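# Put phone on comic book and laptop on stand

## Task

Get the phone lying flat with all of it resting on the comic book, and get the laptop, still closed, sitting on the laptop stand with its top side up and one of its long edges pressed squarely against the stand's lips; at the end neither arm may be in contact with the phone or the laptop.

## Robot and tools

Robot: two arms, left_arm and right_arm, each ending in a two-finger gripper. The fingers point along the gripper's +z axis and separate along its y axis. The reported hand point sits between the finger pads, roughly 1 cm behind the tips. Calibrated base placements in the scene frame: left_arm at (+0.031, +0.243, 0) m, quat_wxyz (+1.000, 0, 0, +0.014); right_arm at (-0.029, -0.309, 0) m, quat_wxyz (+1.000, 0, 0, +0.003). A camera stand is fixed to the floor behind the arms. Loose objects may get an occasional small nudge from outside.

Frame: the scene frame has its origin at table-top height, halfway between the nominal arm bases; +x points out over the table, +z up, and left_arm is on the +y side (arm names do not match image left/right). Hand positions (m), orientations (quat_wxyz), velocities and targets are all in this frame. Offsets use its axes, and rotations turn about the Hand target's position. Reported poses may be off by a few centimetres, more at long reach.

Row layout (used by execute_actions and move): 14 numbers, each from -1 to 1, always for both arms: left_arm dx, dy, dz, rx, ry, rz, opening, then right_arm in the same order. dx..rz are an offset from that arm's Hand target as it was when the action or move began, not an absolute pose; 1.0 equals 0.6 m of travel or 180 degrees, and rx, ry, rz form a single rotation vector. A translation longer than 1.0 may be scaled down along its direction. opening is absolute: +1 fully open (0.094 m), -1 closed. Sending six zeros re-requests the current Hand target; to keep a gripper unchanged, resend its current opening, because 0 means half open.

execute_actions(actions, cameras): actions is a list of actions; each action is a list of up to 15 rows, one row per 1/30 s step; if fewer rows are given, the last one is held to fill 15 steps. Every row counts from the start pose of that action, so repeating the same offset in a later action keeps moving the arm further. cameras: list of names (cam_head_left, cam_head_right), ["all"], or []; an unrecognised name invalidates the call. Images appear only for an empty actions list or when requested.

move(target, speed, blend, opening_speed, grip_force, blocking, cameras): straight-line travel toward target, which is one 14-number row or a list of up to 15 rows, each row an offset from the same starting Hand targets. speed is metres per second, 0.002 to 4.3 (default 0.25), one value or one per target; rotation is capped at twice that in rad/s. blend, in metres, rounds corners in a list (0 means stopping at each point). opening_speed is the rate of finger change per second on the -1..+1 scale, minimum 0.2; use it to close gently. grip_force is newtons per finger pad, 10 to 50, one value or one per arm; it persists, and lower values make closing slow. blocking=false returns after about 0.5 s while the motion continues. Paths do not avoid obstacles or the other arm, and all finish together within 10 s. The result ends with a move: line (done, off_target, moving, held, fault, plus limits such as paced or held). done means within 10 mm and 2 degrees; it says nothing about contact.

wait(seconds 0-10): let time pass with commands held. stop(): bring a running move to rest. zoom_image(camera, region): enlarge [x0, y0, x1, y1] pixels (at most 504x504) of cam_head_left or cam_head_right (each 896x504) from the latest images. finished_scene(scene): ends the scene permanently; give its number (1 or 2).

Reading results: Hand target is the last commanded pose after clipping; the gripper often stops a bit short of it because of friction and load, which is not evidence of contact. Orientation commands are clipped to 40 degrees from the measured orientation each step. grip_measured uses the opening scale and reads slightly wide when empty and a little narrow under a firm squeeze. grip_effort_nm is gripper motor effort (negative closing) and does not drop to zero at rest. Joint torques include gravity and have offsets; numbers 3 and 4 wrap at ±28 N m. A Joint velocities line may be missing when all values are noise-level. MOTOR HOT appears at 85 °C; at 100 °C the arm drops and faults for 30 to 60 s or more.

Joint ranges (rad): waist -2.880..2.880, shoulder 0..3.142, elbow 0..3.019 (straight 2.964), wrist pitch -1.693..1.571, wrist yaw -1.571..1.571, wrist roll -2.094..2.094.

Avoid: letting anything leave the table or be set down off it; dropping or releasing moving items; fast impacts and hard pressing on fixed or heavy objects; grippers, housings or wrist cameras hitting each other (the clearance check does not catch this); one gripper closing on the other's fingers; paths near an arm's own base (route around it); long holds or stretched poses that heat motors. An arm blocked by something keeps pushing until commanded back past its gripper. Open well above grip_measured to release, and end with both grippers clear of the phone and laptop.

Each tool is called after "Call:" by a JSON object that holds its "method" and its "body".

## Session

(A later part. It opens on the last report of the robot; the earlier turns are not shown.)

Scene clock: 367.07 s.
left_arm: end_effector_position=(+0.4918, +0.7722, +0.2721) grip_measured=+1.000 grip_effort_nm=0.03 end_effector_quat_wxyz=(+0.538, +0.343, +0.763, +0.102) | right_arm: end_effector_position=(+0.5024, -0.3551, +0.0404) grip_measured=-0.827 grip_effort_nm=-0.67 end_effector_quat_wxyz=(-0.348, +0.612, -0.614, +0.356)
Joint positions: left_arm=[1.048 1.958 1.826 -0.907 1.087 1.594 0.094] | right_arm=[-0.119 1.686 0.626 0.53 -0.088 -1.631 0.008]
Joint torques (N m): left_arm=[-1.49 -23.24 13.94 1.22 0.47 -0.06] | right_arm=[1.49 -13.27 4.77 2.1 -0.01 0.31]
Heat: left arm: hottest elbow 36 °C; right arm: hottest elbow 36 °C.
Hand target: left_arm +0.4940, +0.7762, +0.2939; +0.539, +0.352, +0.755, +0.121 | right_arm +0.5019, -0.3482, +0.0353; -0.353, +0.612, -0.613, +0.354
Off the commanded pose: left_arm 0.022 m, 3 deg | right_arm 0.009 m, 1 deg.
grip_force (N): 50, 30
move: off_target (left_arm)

Call:
{"method": "move", "body": {"target": [0, 0, 0, 0, 0, 0, 1, -0.004, 0, -0.018, 0, 0, 0, -0.93], "speed": 0.05, "cameras": ["cam_head_left", "cam_head_right"]}}

Call:
{"method": "zoom_image", "body": {"camera": "cam_head_left", "region": [520, 180, 660, 320]}}

Call:
{"method": "zoom_image", "body": {"camera": "cam_head_right", "region": [510, 180, 670, 320]}}

Scene clock: 371.20 s.
left_arm: end_effector_position=(+0.4918, +0.7722, +0.2721) grip_measured=+1.000 grip_effort_nm=0.03 end_effector_quat_wxyz=(+0.538, +0.343, +0.763, +0.102) | right_arm: end_effector_position=(+0.5039, -0.3554, +0.0381) grip_measured=-0.827 grip_effort_nm=-0.67 end_effector_quat_wxyz=(-0.354, +0.609, -0.610, +0.364)
Joint positions: left_arm=[1.048 1.958 1.826 -0.907 1.087 1.594 0.094] | right_arm=[-0.119 1.707 0.62 0.578 -0.087 -1.631 0.008]
Joint torques (N m): left_arm=[-0.67 -23.3 13.61 0.9 0.5 -0.02] | right_arm=[1.49 -12.28 4.34 1.91 -0.02 0.31]
Heat: left arm: hottest elbow 36 °C; right arm: hottest elbow 36 °C.
Hand target: left_arm +0.4940, +0.7762, +0.2939; +0.539, +0.352, +0.755, +0.121 | right_arm +0.4995, -0.3483, +0.0244; -0.353, +0.612, -0.613, +0.354
Off the commanded pose: left_arm 0.022 m, 3 deg | right_arm 0.016 m, 1 deg.
grip_force (N): 50, 30
move: off_target (left_arm, right_arm)

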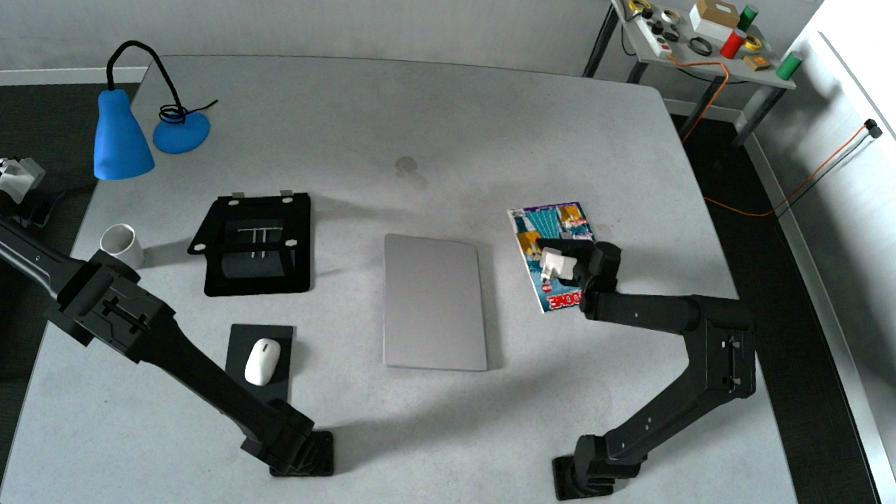

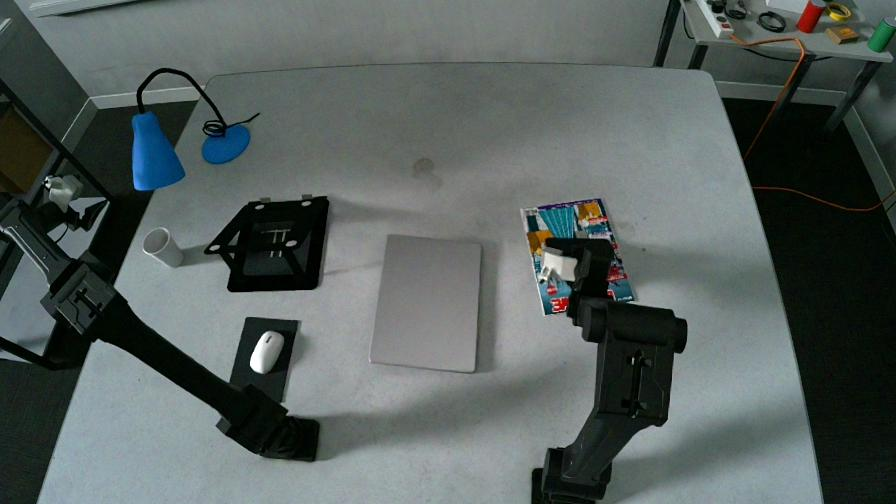

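Scaled by 3.600.

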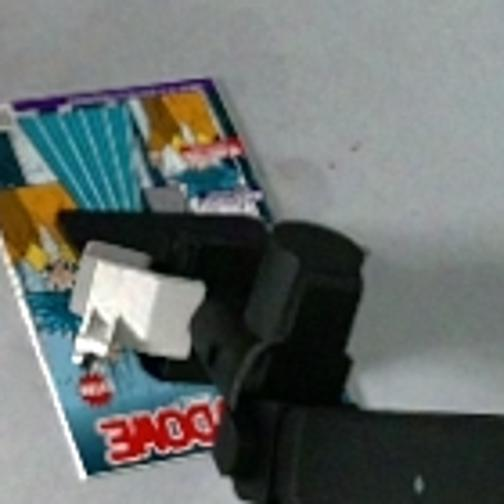

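Scaled by 3.150.

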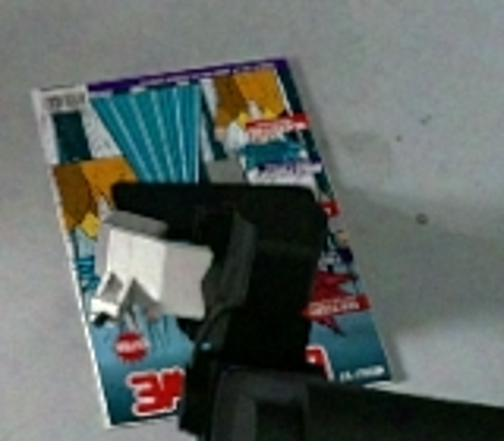

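Call:
{"method": "move", "body": {"target": [0, 0, 0, 0, 0, 0, 1, -0.003, 0, -0.0117, 0, 0, 0, -0.93], "speed": 0.05}}

Scene clock: 376.93 s.
left_arm: end_effector_position=(+0.4918, +0.7722, +0.2721) grip_measured=+1.000 grip_effort_nm=0.03 end_effector_quat_wxyz=(+0.538, +0.343, +0.763, +0.102) | right_arm: end_effector_position=(+0.5061, -0.3556, +0.0370) grip_measured=-0.827 grip_effort_nm=-0.67 end_effector_quat_wxyz=(-0.358, +0.606, -0.607, +0.369)
Joint positions: left_arm=[1.048 1.958 1.826 -0.907 1.087 1.594 0.094] | right_arm=[-0.119 1.721 0.62 0.609 -0.087 -1.631 0.008]
Joint torques (N m): left_arm=[-1.44 -23.59 13.64 1.18 0.51 -0.02] | right_arm=[1.38 -12.16 3.75 1.91 -0.03 0.3]
Heat: left arm: hottest elbow 36 °C; right arm: hottest shoulder 35 °C.
Hand target: left_arm +0.4940, +0.7762, +0.2939; +0.539, +0.352, +0.755, +0.121 | right_arm +0.4977, -0.3483, +0.0175; -0.353, +0.612, -0.613, +0.354
Off the commanded pose: left_arm 0.022 m, 3 deg | right_arm 0.023 m, 2 deg.
grip_force (N): 50, 30
move: off_target (left_arm, right_arm)

Call:
{"method": "move", "body": {"target": [[0, 0, 0, 0, 0, 0, 1, 0, 0, 0.025, 0, 0, 0, -0.93], [0, 0, 0, 0, 0, 0, 1, 0, 0, 0.025, 0, 0, 0, -0.5]], "speed": 0.05, "opening_speed": 0.3, "cameras": ["cam_head_left", "cam_head_right"]}}

Call:
{"method": "zoom_image", "body": {"camera": "cam_head_left", "region": [520, 180, 660, 320]}}

Call:
{"method": "zoom_image", "body": {"camera": "cam_head_right", "region": [510, 180, 670, 320]}}

Scene clock: 386.27 s.
left_arm: end_effector_position=(+0.4918, +0.7722, +0.2721) grip_measured=+1.000 grip_effort_nm=0.03 end_effector_quat_wxyz=(+0.538, +0.343, +0.763, +0.102) | right_arm: end_effector_position=(+0.5009, -0.3551, +0.0322) grip_measured=-0.502 grip_effort_nm=0.06 end_effector_quat_wxyz=(-0.351, +0.610, -0.613, +0.359)
Joint positions: left_arm=[1.048 1.958 1.826 -0.907 1.087 1.594 0.094] | right_arm=[-0.119 1.714 0.615 0.578 -0.087 -1.63 0.023]
Joint torques (N m): left_arm=[-1.55 -22.24 13.5 1.2 0.51 0.01] | right_arm=[1.44 -15.15 4.4 1.25 -0.05 0.3]
Heat: left arm: hottest elbow 37 °C; right arm: hottest shoulder 35 °C.
Hand target: left_arm +0.4940, +0.7762, +0.2939; +0.539, +0.352, +0.755, +0.121 | right_arm +0.4976, -0.3483, +0.0324; -0.353, +0.612, -0.613, +0.354
Off the commanded pose: left_arm 0.022 m, 3 deg | right_arm 0.008 m, 1 deg.
grip_force (N): 50, 30
move: off_target (left_arm); target 2's new opening was sent with right_arm's hand 0.011 m and 2 deg from that target

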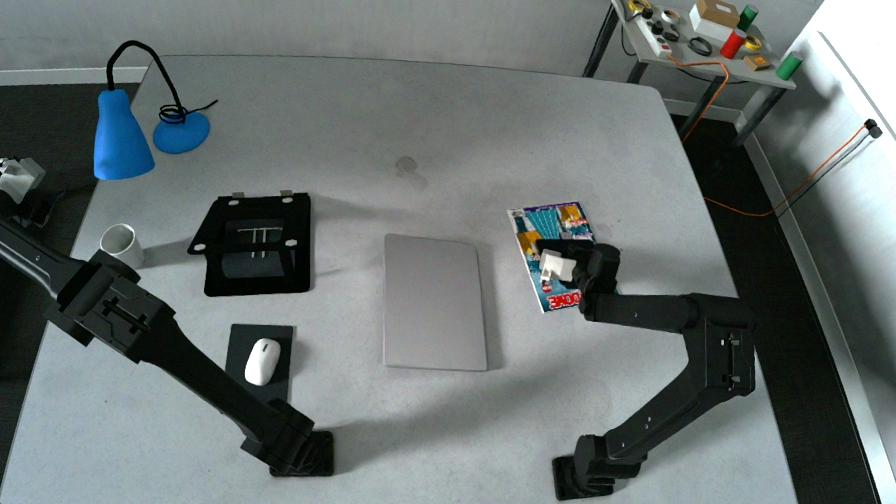

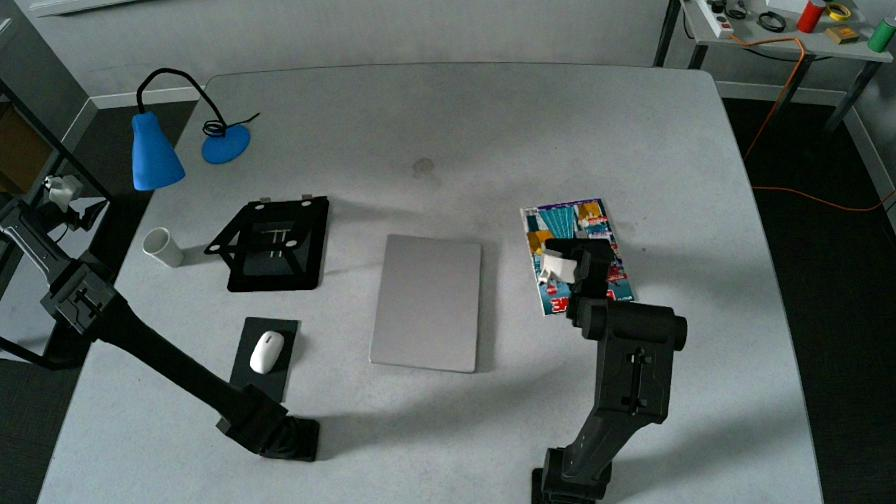

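Scaled by 3.600.

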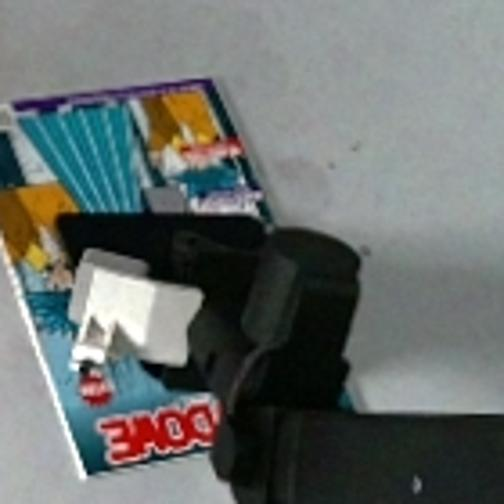

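Scaled by 3.150.

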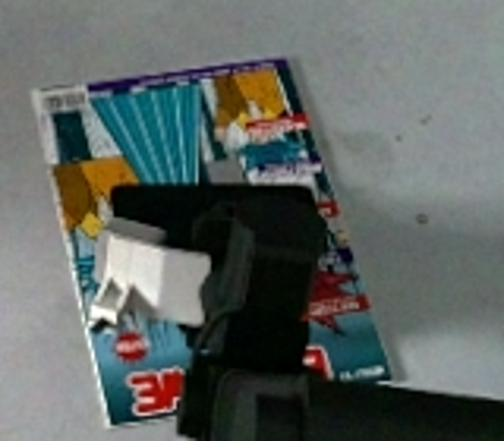

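Call:
{"method": "move", "body": {"target": [0, 0, 0, 0, 0, 0, 1, 0, 0, -0.018, 0, 0, 0, -0.5], "speed": 0.04}}

Scene clock: 390.17 s.
left_arm: end_effector_position=(+0.4918, +0.7722, +0.2721) grip_measured=+1.000 grip_effort_nm=0.03 end_effector_quat_wxyz=(+0.538, +0.343, +0.763, +0.102) | right_arm: end_effector_position=(+0.5010, -0.3551, +0.0302) grip_measured=-0.501 grip_effort_nm=0.06 end_effector_quat_wxyz=(-0.351, +0.610, -0.613, +0.359)
Joint positions: left_arm=[1.048 1.958 1.826 -0.907 1.087 1.594 0.094] | right_arm=[-0.119 1.721 0.615 0.585 -0.087 -1.63 0.023]
Joint torques (N m): left_arm=[-1.26 -23 13.7 1.32 0.53 -0.05] | right_arm=[1.32 -13.04 4.15 2.36 -0.06 0.3]
Motor temperatures (°C): left_arm=[23 35 37 24 28 24 26] | right_arm=[27 34 34 25 24 23 26]
Heat: left arm: hottest elbow 37 °C; right arm: hottest shoulder 34 °C.
Hand target: left_arm +0.4940, +0.7762, +0.2939; +0.539, +0.352, +0.755, +0.121 | right_arm +0.4976, -0.3483, +0.0216; -0.353, +0.612, -0.613, +0.354
Off the commanded pose: left_arm 0.022 m, 3 deg | right_arm 0.012 m, 1 deg.
grip_force (N): 50, 30
move: off_target (left_arm, right_arm)

Call:
{"method": "move", "body": {"target": [0, 0, 0, 0, 0, 0, 1, 0, 0, -0.015, 0, 0, 0, -0.5], "speed": 0.04, "cameras": ["cam_head_left", "cam_head_right"]}}

Call:
{"method": "zoom_image", "body": {"camera": "cam_head_right", "region": [530, 210, 630, 310]}}

Call:
{"method": "zoom_image", "body": {"camera": "cam_head_left", "region": [520, 210, 620, 310]}}

Scene clock: 393.37 s.
left_arm: end_effector_position=(+0.4918, +0.7722, +0.2721) grip_measured=+1.000 grip_effort_nm=0.03 end_effector_quat_wxyz=(+0.538, +0.343, +0.763, +0.102) | right_arm: end_effector_position=(+0.5024, -0.3553, +0.0274) grip_measured=-0.501 grip_effort_nm=0.06 end_effector_quat_wxyz=(-0.355, +0.608, -0.610, +0.364)
Joint positions: left_arm=[1.048 1.958 1.826 -0.907 1.087 1.594 0.094] | right_arm=[-0.119 1.74 0.613 0.622 -0.087 -1.63 0.023]
Joint torques (N m): left_arm=[-1.26 -22.53 13.56 1.31 0.52 -0.03] | right_arm=[1.32 -12.04 4.11 2.09 -0.05 0.28]
Heat: left arm: hottest elbow 37 °C; right arm: hottest shoulder 34 °C.
Hand target: left_arm +0.4940, +0.7762, +0.2939; +0.539, +0.352, +0.755, +0.121 | right_arm +0.4978, -0.3483, +0.0127; -0.353, +0.612, -0.613, +0.354
Off the commanded pose: left_arm 0.022 m, 3 deg | right_arm 0.017 m, 1 deg.
grip_force (N): 50, 30
move: off_target (left_arm, right_arm)

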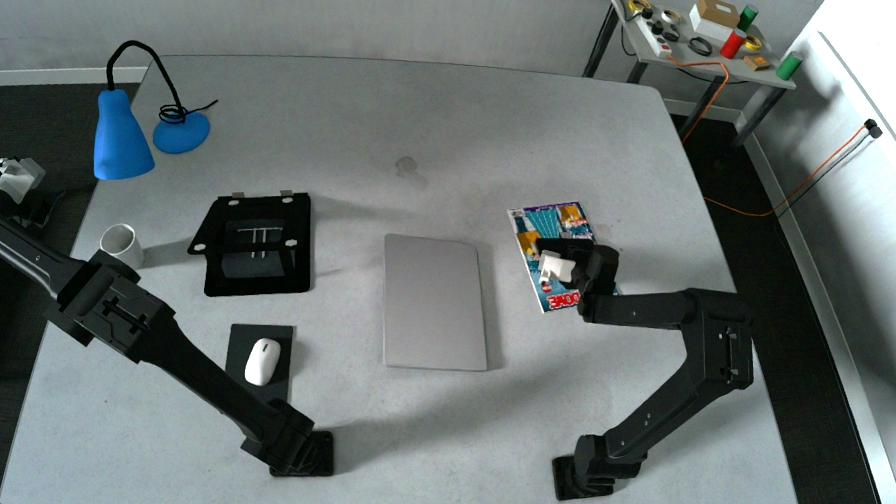

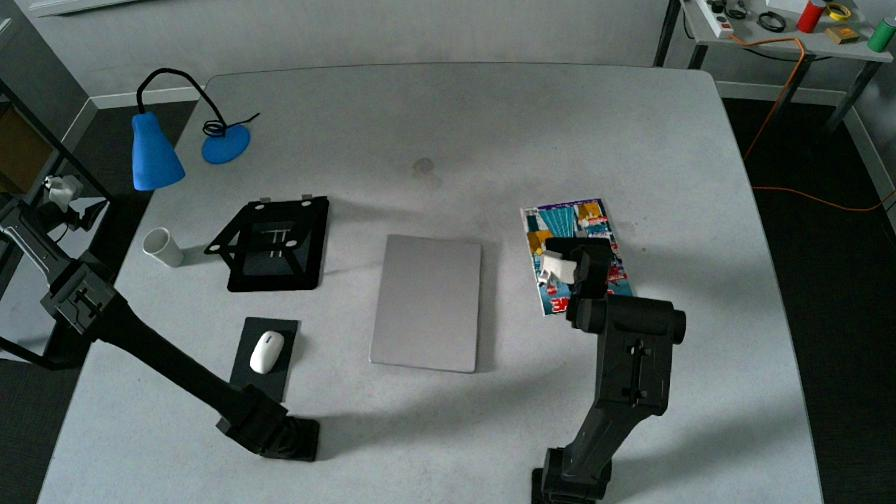

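Scaled by 5.040.

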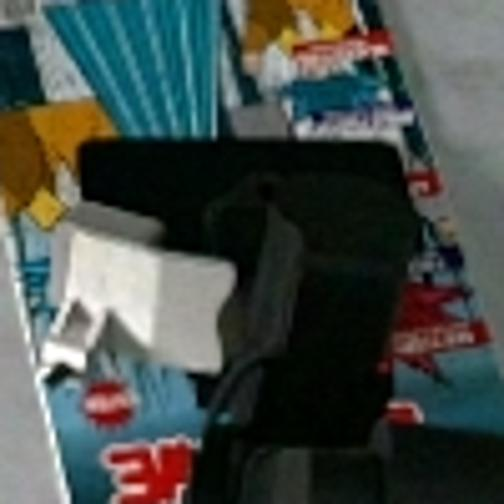

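Scaled by 5.040.

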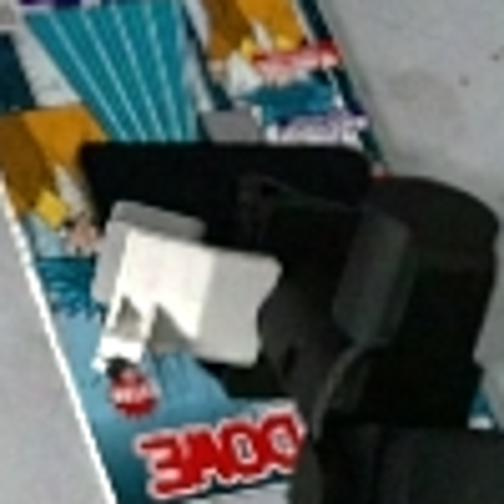

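Call:
{"method": "move", "body": {"target": [0, 0, 0, 0, 0, 0, 1, -0.075, 0, 0.013, 0, 0, 0, -0.5], "speed": 0.05, "cameras": ["cam_head_left", "cam_head_right"]}}

Call:
{"method": "zoom_image", "body": {"camera": "cam_head_right", "region": [530, 210, 630, 310]}}

Call:
{"method": "zoom_image", "body": {"camera": "cam_head_left", "region": [520, 210, 620, 310]}}

Scene clock: 400.60 s.
left_arm: end_effector_position=(+0.4918, +0.7722, +0.2721) grip_measured=+1.000 grip_effort_nm=0.03 end_effector_quat_wxyz=(+0.538, +0.343, +0.763, +0.102) | right_arm: end_effector_position=(+0.4623, -0.3489, +0.0254) grip_measured=-0.501 grip_effort_nm=0.06 end_effector_quat_wxyz=(-0.356, +0.611, -0.609, +0.359)
Joint positions: left_arm=[1.048 1.958 1.826 -0.907 1.087 1.594 0.094] | right_arm=[-0.119 1.679 0.502 0.664 -0.097 -1.63 0.023]
Joint torques (N m): left_arm=[-1.44 -23.82 13.81 0.83 0.49 0.01] | right_arm=[0.38 -13.33 2.84 1.58 -0.11 0.24]
Heat: left arm: hottest elbow 37 °C; right arm: hottest shoulder 34 °C.
Hand target: left_arm +0.4940, +0.7762, +0.2939; +0.539, +0.352, +0.755, +0.121 | right_arm +0.4526, -0.3483, +0.0203; -0.353, +0.612, -0.613, +0.354
Off the commanded pose: left_arm 0.022 m, 3 deg | right_arm 0.011 m, 1 deg.
grip_force (N): 50, 30
move: off_target (left_arm, right_arm)

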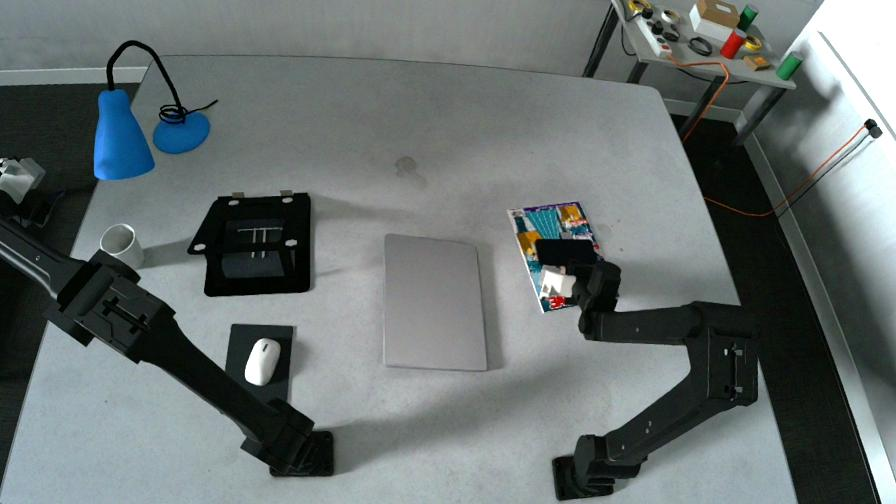

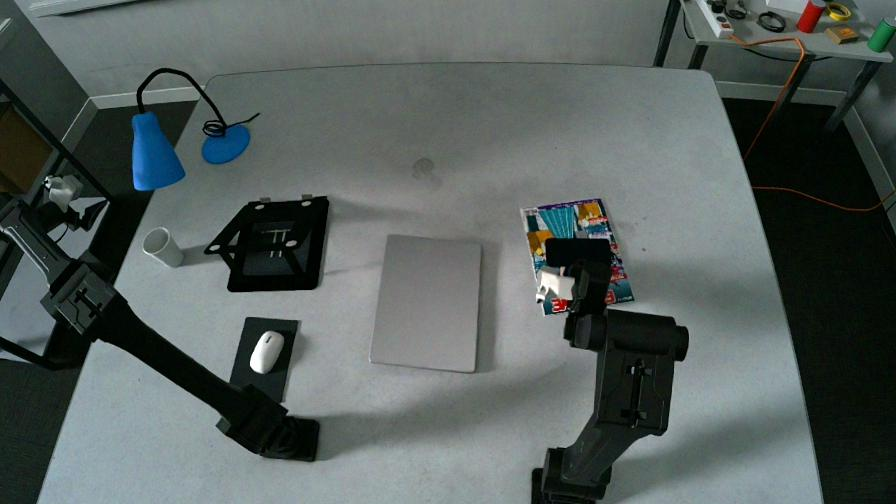

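Scaled by 5.040.

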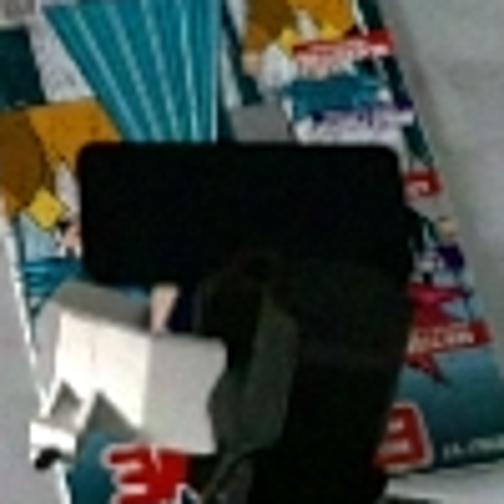

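Scaled by 5.040.

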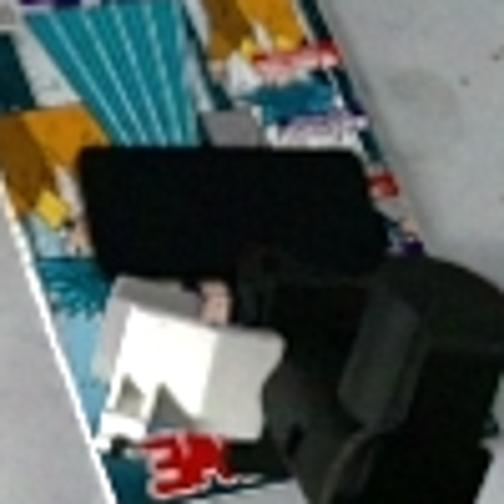

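Call:
{"method": "move", "body": {"target": [[-0.2233, -0.127, 0.1102, 0, 0, 0, 1, -0.0667, 0, 0, 0, 0, 0, -0.5], [-0.2567, -0.4603, 0.1102, 0, 0, 0, 1, -0.054, 0.03, 0.333, 0, 0, 0, -0.5], [-0.19, -0.6937, 0.0102, -0.1784, 0.2378, 0.013, 1, 0.2657, 0.5305, 0.333, 0.2598, 0.2593, -0.4495, -0.5]], "speed": [0.2, 0.3, 0.35], "blend": [0.01, 0.05, 0], "cameras": ["cam_head_left", "cam_head_right"]}}

Call:
{"method": "zoom_image", "body": {"camera": "cam_head_left", "region": [490, 190, 650, 330]}}

Scene clock: 652.87 s.
left_arm: end_effector_position=(+0.3652, +0.3543, +0.2746) grip_measured=+1.000 grip_effort_nm=0.02 end_effector_quat_wxyz=(+0.290, +0.185, +0.911, -0.228) | right_arm: end_effector_position=(+0.6034, -0.0414, +0.2158) grip_measured=-0.501 grip_effort_nm=0.06 end_effector_quat_wxyz=(+0.028, +0.001, +1.000, +0.011)
Joint positions: left_arm=[0.64 1.191 1.106 -1.453 0.756 1.058 0.094] | right_arm=[0.397 2.182 2.343 -1.672 0.002 0.404 0.023]
Joint torques (N m): left_arm=[-2.84 -8.18 17.24 -0.21 0.38 -0.06] | right_arm=[1.26 -24.18 12.86 -0.13 -0.02 0.26]
Heat: left arm: hottest elbow 39 °C; right arm: hottest shoulder 34 °C.
Hand target: left_arm +0.3801, +0.3599, +0.3001; +0.302, +0.198, +0.908, -0.212 | right_arm +0.6121, -0.0300, +0.2204; +0.000, +0.000, +1.000, +0.000
Off the commanded pose: left_arm 0.030 m, 3 deg | right_arm 0.015 m, 3 deg.
joint sent to its limit (right arm) — joint 4 (wrist pitch), lower limit. The joint targets are off in orientation, not in position.
grip_force (N): 50, 30
move: off_target (left_arm, right_arm)

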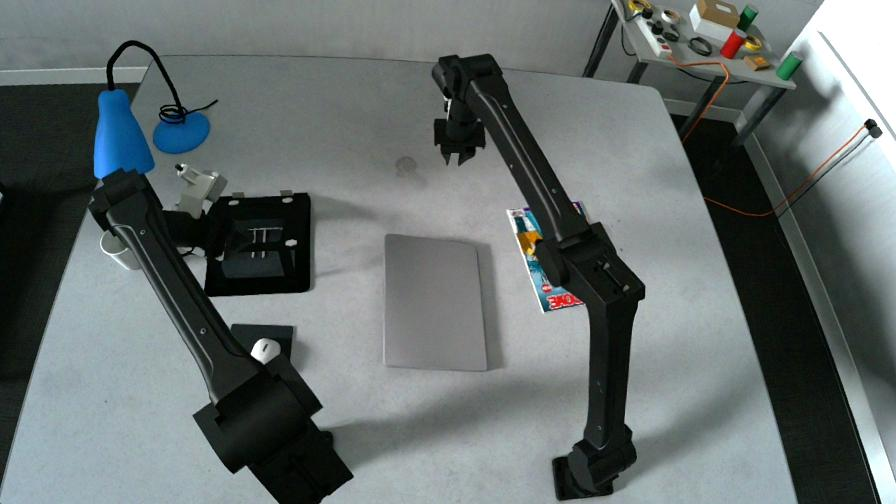

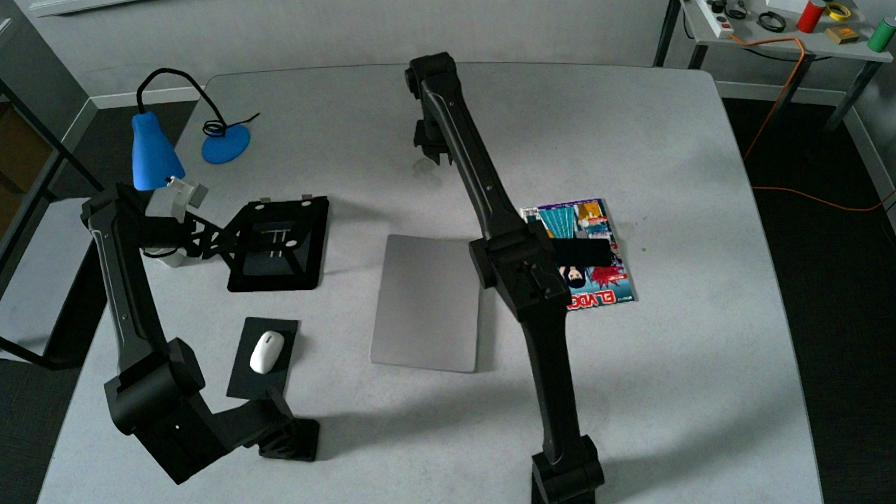

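Scaled by 3.150.

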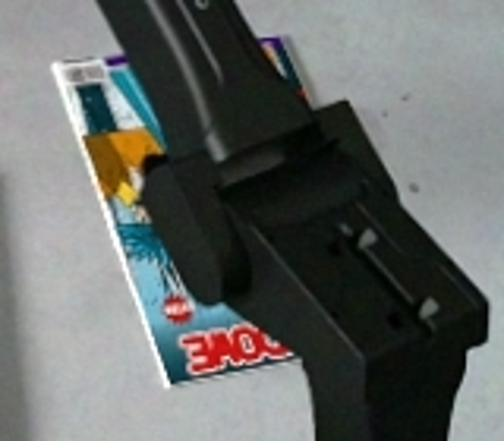

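Call:
{"method": "zoom_image", "body": {"camera": "cam_head_left", "region": [410, 90, 510, 190]}}

Call:
{"method": "zoom_image", "body": {"camera": "cam_head_right", "region": [390, 80, 490, 180]}}

Scaled by 5.040.

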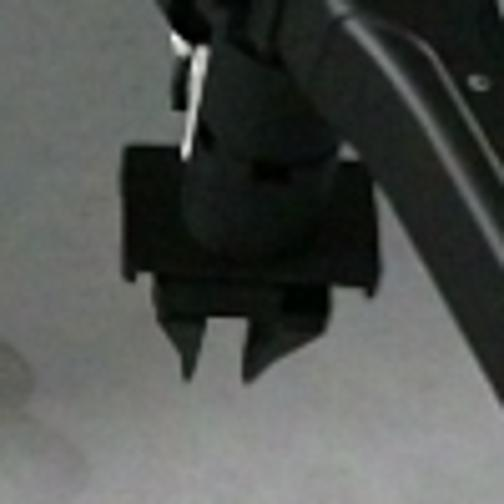

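Scaled by 5.040.

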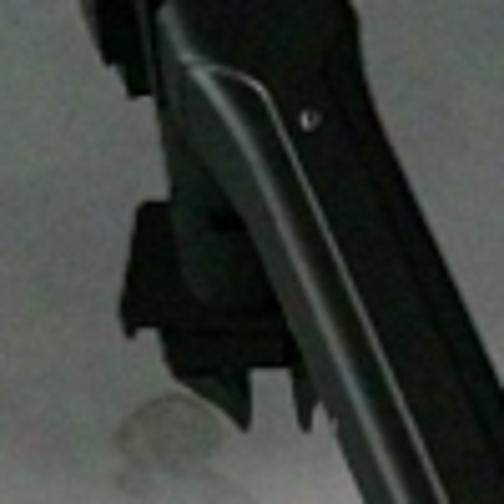

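Call:
{"method": "move", "body": {"target": [[-0.08, -0.2, -0.08, -0.0119, 0.134, 0.0442, 1, 0, 0.055, -0.25, 0, 0, 0, 0.6], [-0.1335, -0.3332, -0.1335, -0.0198, 0.2234, 0.0737, 1, 0, 0.055, -0.344, 0, 0, 0, 0.6]], "speed": [0.25, 0.1], "blend": [0.02, 0], "cameras": ["cam_head_left", "cam_head_right"]}}

Call:
{"method": "zoom_image", "body": {"camera": "cam_head_left", "region": [390, 130, 530, 250]}}

Call:
{"method": "zoom_image", "body": {"camera": "cam_head_right", "region": [370, 130, 510, 250]}}

Scene clock: 675.83 s.
left_arm: end_effector_position=(+0.3020, +0.1640, +0.2212) grip_measured=+1.000 grip_effort_nm=0.02 end_effector_quat_wxyz=(-0.004, -0.005, +0.966, -0.260) | right_arm: end_effector_position=(+0.6186, -0.0028, +0.0427) grip_measured=+0.599 grip_effort_nm=0.07 end_effector_quat_wxyz=(+0.016, +0.002, +1.000, +0.007)
Joint positions: left_arm=[0.005 1.058 0.931 -1.469 0.525 0.029 0.094] | right_arm=[0.438 2.33 2.151 -1.357 0.002 0.448 0.075]
Joint torques (N m): left_arm=[-2.02 -8.18 9.54 0.76 0.23 -0.03] | right_arm=[1.32 -25.05 7.54 0.58 -0.01 0.22]
Motor temperatures (°C): left_arm=[23 32 43 24 27 23 26] | right_arm=[26 35 39 25 24 23 25]
Heat: left arm: hottest elbow 43 °C; right arm: hottest elbow 39 °C.
Hand target: left_arm +0.3000, +0.1600, +0.2201; +0.001, +0.000, +0.966, -0.259 | right_arm +0.6120, +0.0030, +0.0139; +0.000, +0.001, +1.000, +0.000
Off the commanded pose: left_arm 0.005 m, 1 deg | right_arm 0.030 m, 2 deg.
grip_force (N): 50, 30
move: off_target (right_arm)

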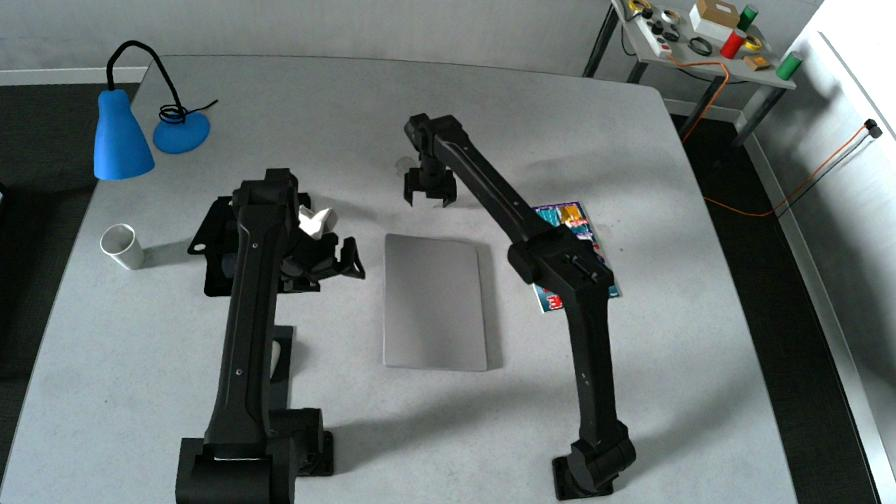

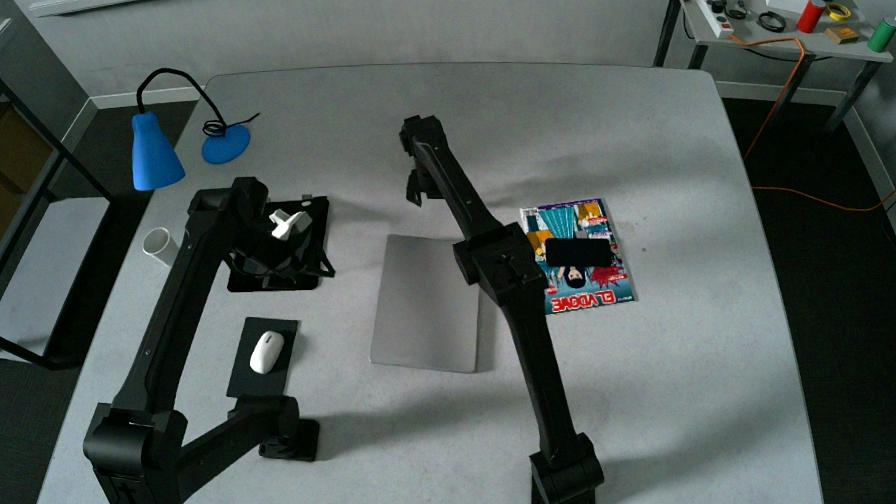

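Scaled by 3.600.

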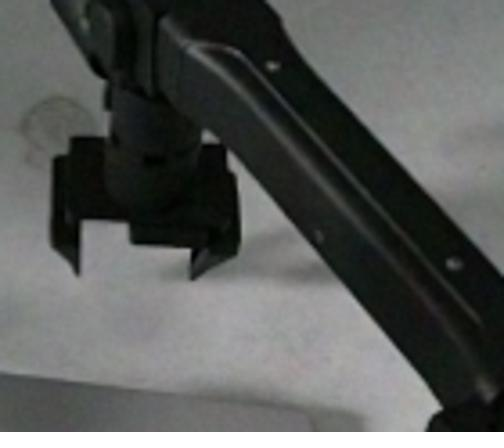

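Scaled by 3.600.

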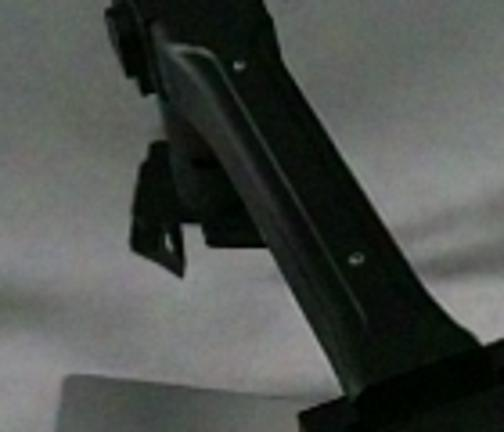

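Call:
{"method": "move", "body": {"target": [0, 0, 0, 0, 0, 0, 1, -0.015, -0.005, -0.035, 0, 0, 0, 0.6], "speed": 0.08, "cameras": ["cam_head_left", "cam_head_right"]}}

Call:
{"method": "zoom_image", "body": {"camera": "cam_head_left", "region": [270, 190, 410, 310]}}

Call:
{"method": "zoom_image", "body": {"camera": "cam_head_right", "region": [220, 180, 360, 300]}}

Call:
{"method": "zoom_image", "body": {"camera": "cam_head_left", "region": [390, 130, 530, 250]}}

Scene clock: 684.77 s.
left_arm: end_effector_position=(+0.3020, +0.1640, +0.2212) grip_measured=+1.000 grip_effort_nm=0.02 end_effector_quat_wxyz=(-0.004, -0.006, +0.966, -0.260) | right_arm: end_effector_position=(+0.6129, -0.0054, +0.0182) grip_measured=+0.599 grip_effort_nm=0.07 end_effector_quat_wxyz=(+0.014, +0.003, +1.000, +0.006)
Joint positions: left_arm=[0.005 1.058 0.931 -1.469 0.525 0.028 0.094] | right_arm=[0.438 2.33 2.086 -1.295 0.001 0.45 0.075]
Joint torques (N m): left_arm=[-2.9 -7.71 9.46 0.64 0.23 0] | right_arm=[1.49 -26.11 6.35 0.72 0.02 0.21]
Heat: left arm: hottest elbow 42 °C; right arm: hottest shoulder 38 °C.
Hand target: left_arm +0.3000, +0.1600, +0.2201; +0.001, +0.000, +0.966, -0.259 | right_arm +0.6031, -0.0001, -0.0071; +0.000, +0.001, +1.000, +0.000
Off the commanded pose: left_arm 0.005 m, 1 deg | right_arm 0.028 m, 2 deg.
grip_force (N): 50, 30
move: off_target (right_arm)

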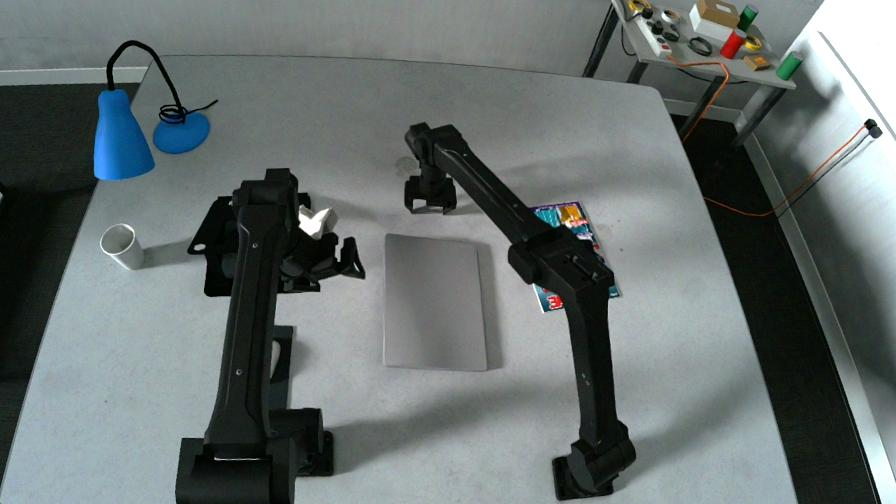

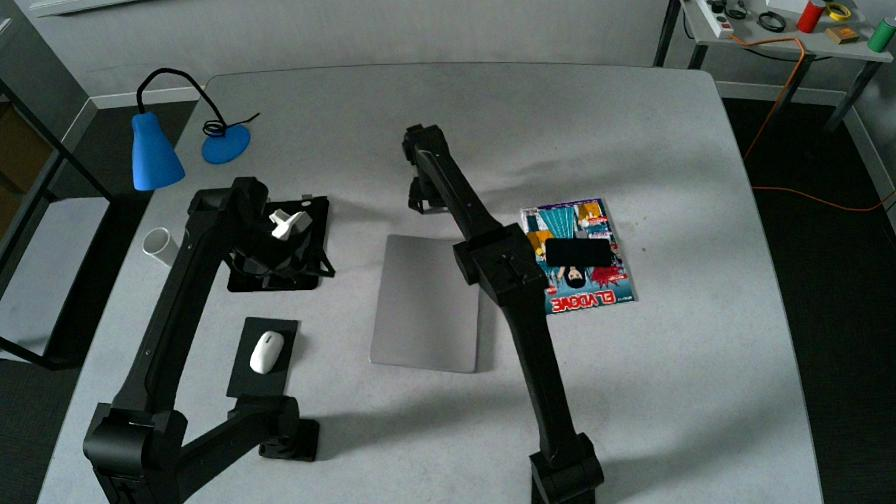

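Scaled by 3.600.

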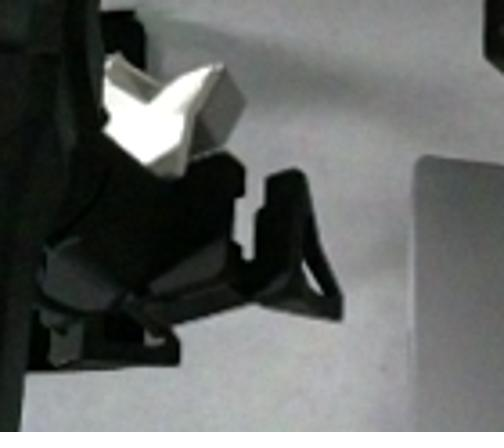

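Scaled by 3.600.

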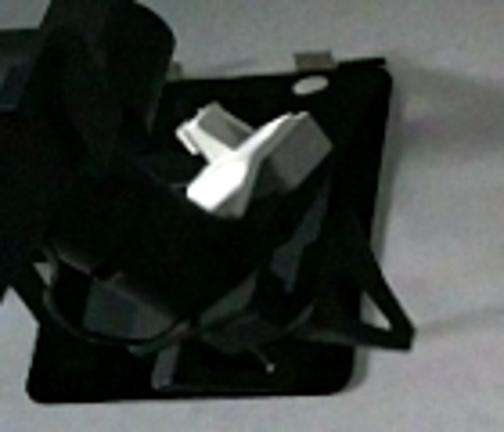

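Scaled by 3.600.

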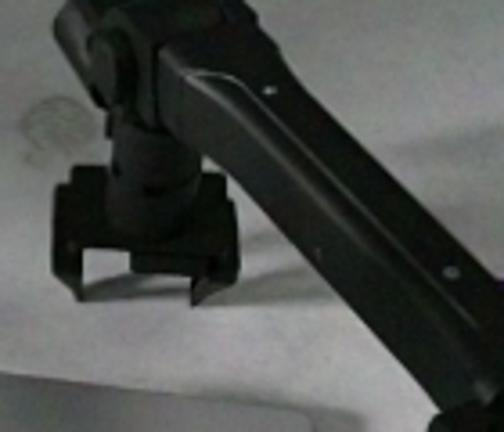

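Call:
{"method": "move", "body": {"target": [[0, 0, 0, 0, 0, 0, 1, -0.195, 0, 0.013, 0, 0, 0, 0.6], [0, 0, 0, 0, 0, 0, 1, -0.13, 0, 0.03, 0, 0, 0, 0.6]], "speed": [0.1, 0.15], "cameras": ["cam_head_left", "cam_head_right"]}}

Scene clock: 703.67 s.
left_arm: end_effector_position=(+0.3020, +0.1640, +0.2212) grip_measured=+1.000 grip_effort_nm=0.02 end_effector_quat_wxyz=(-0.004, -0.006, +0.966, -0.260) | right_arm: end_effector_position=(+0.5153, -0.0062, +0.0182) grip_measured=+0.599 grip_effort_nm=0.05 end_effector_quat_wxyz=(+0.005, +0.007, +1.000, +0.001)
Joint positions: left_arm=[0.005 1.058 0.931 -1.469 0.525 0.028 0.094] | right_arm=[0.505 2.102 1.68 -1.139 0.004 0.525 0.075]
Joint torques (N m): left_arm=[-2.26 -7.77 9.32 0.88 0.23 -0.02] | right_arm=[0.62 -21.19 11.07 -0.38 -0.07 0.06]
Motor temperatures (°C): left_arm=[23 30 40 24 27 23 26] | right_arm=[26 41 37 25 24 23 25]
Heat: left arm: hottest elbow 40 °C; right arm: hottest shoulder 41 °C.
Hand target: left_arm +0.3000, +0.1600, +0.2201; +0.001, +0.000, +0.966, -0.259 | right_arm +0.5250, +0.0000, +0.0108; +0.000, +0.000, +1.000, +0.000
Off the commanded pose: left_arm 0.005 m, 1 deg | right_arm 0.014 m, 1 deg.
grip_force (N): 50, 30
move: off_target (right_arm)

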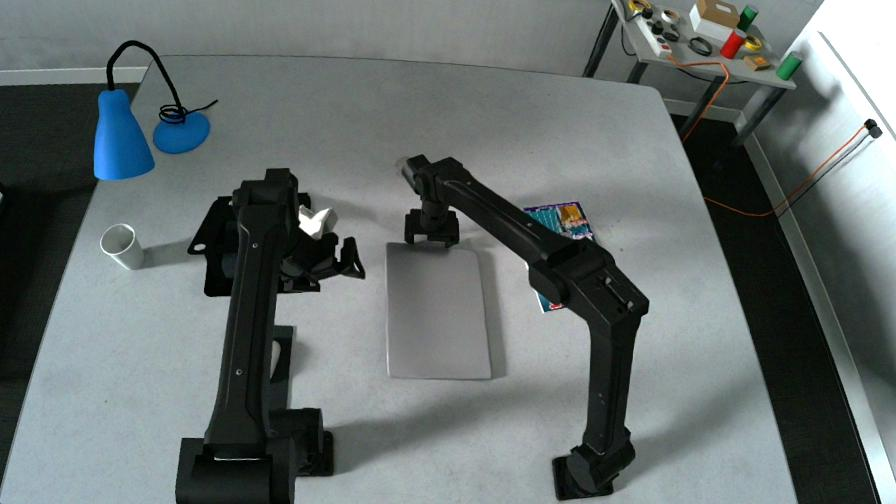

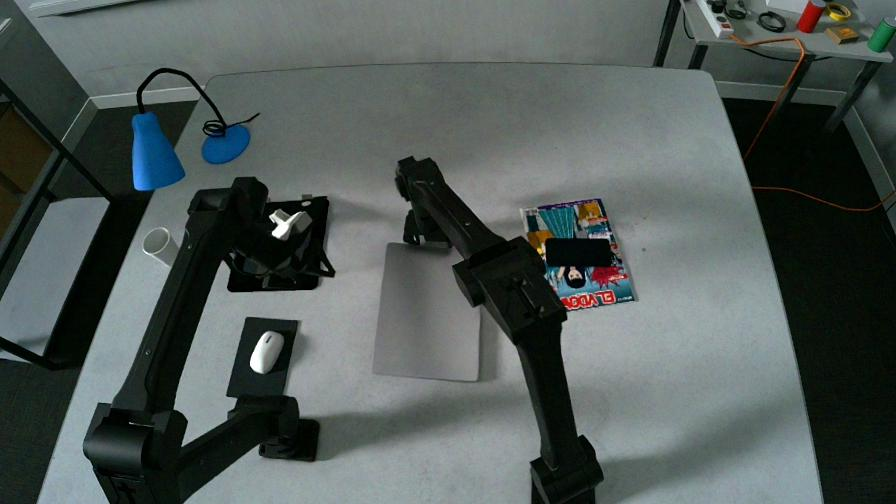

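Call:
{"method": "move", "body": {"target": [[0, 0, 0, 0, 0, 0, 1, -0.1167, 0, 0, 0, 0, 0, 0.6], [0, 0, 0, 0, 0, 0, 1, -0.05, 0, 0.02, 0, 0, 0, 0.6], [0, 0, -0.05, 0, 0, 0, 1, -0.05, 0, 0.3167, 0, 0, 0, 0.6], [-0.0167, -0.025, -0.25, -0.1778, 0, 0, 1, -0.3583, -0.3083, 0.3167, 0, 0, 0.5, 0.6]], "speed": [0.1, 0.15, 0.25, 0.35], "blend": [0, 0.01, 0.05, 0], "cameras": ["cam_head_left", "cam_head_right"]}}

Call:
{"method": "zoom_image", "body": {"camera": "cam_head_left", "region": [290, 220, 410, 320]}}

Call:
{"method": "zoom_image", "body": {"camera": "cam_head_right", "region": [280, 220, 400, 320]}}

Call:
{"method": "zoom_image", "body": {"camera": "cam_head_left", "region": [450, 220, 590, 360]}}

Scene clock: 748.17 s.
left_arm: end_effector_position=(+0.2901, +0.1416, +0.0735) grip_measured=+1.000 grip_effort_nm=0.02 end_effector_quat_wxyz=(-0.003, +0.005, +0.858, -0.513) | right_arm: end_effector_position=(+0.3106, -0.1800, +0.2015) grip_measured=+0.599 grip_effort_nm=0.05 end_effector_quat_wxyz=(+0.005, +0.709, -0.706, -0.002)
Joint positions: left_arm=[0.17 1.452 0.59 -1.08 1.038 0.423 0.094] | right_arm=[0.361 1.309 1.14 -1.412 0.002 -1.209 0.075]
Joint torques (N m): left_arm=[0.38 -8.18 5.79 0.12 0.68 0.07] | right_arm=[-0.32 -12.75 7.19 0.46 -0.11 0.04]
Heat: left arm: hottest elbow 38 °C; right arm: hottest elbow 40 °C.
Hand target: left_arm +0.2899, +0.1449, +0.0700; +0.000, +0.000, +0.857, -0.515 | right_arm +0.3100, -0.1849, +0.2009; +0.000, +0.707, -0.707, +0.000
Off the commanded pose: left_arm 0.005 m, 1 deg | right_arm 0.005 m, 1 deg.
grip_force (N): 50, 30
move: done

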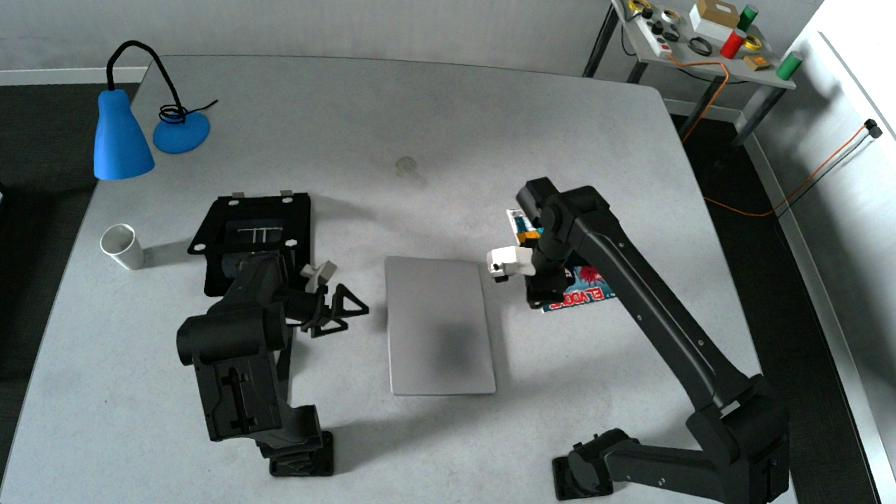

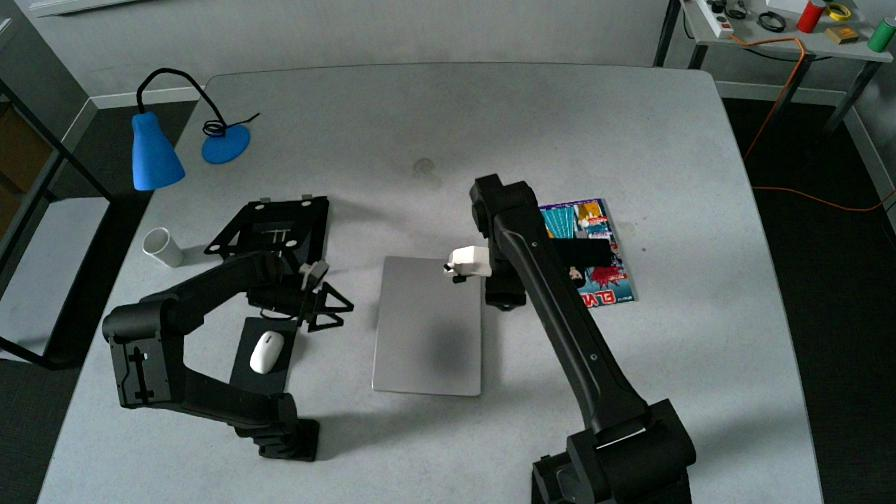

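Scaled by 4.200.

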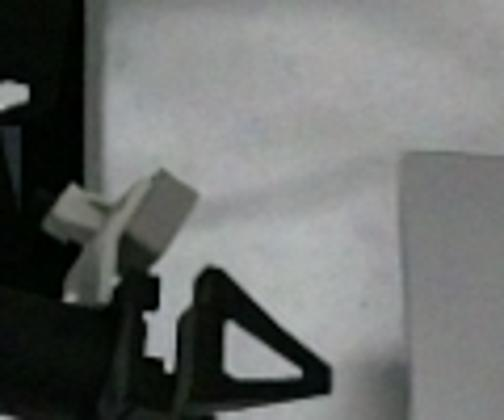

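Scaled by 4.200.

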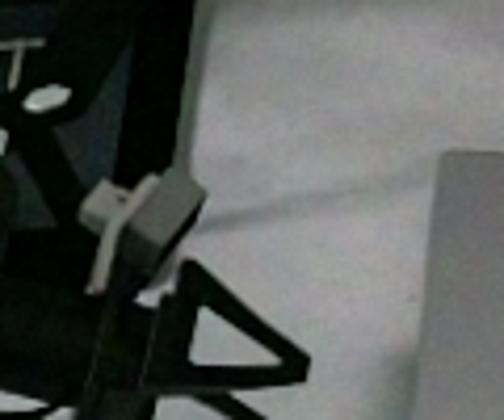

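Scaled by 3.600.

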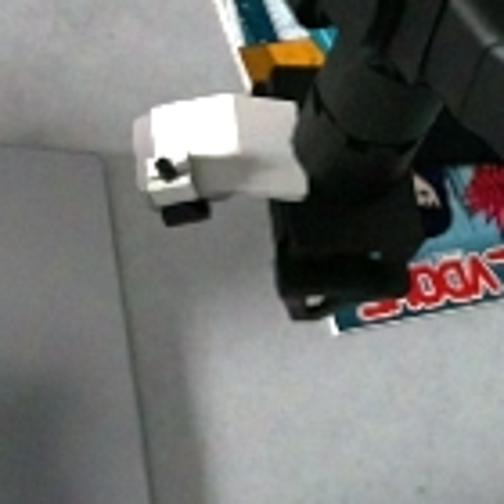

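Call:
{"method": "zoom_image", "body": {"camera": "cam_head_right", "region": [430, 220, 570, 360]}}

Scaled by 3.600.

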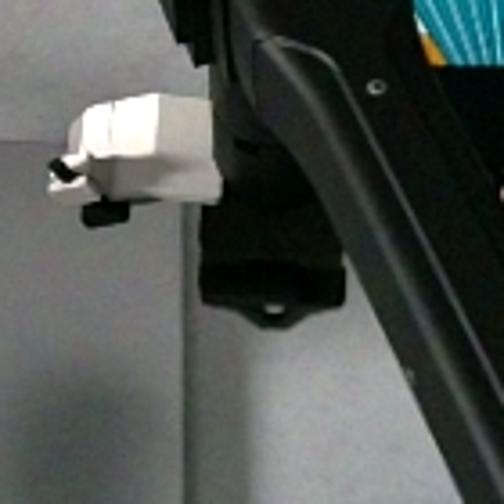

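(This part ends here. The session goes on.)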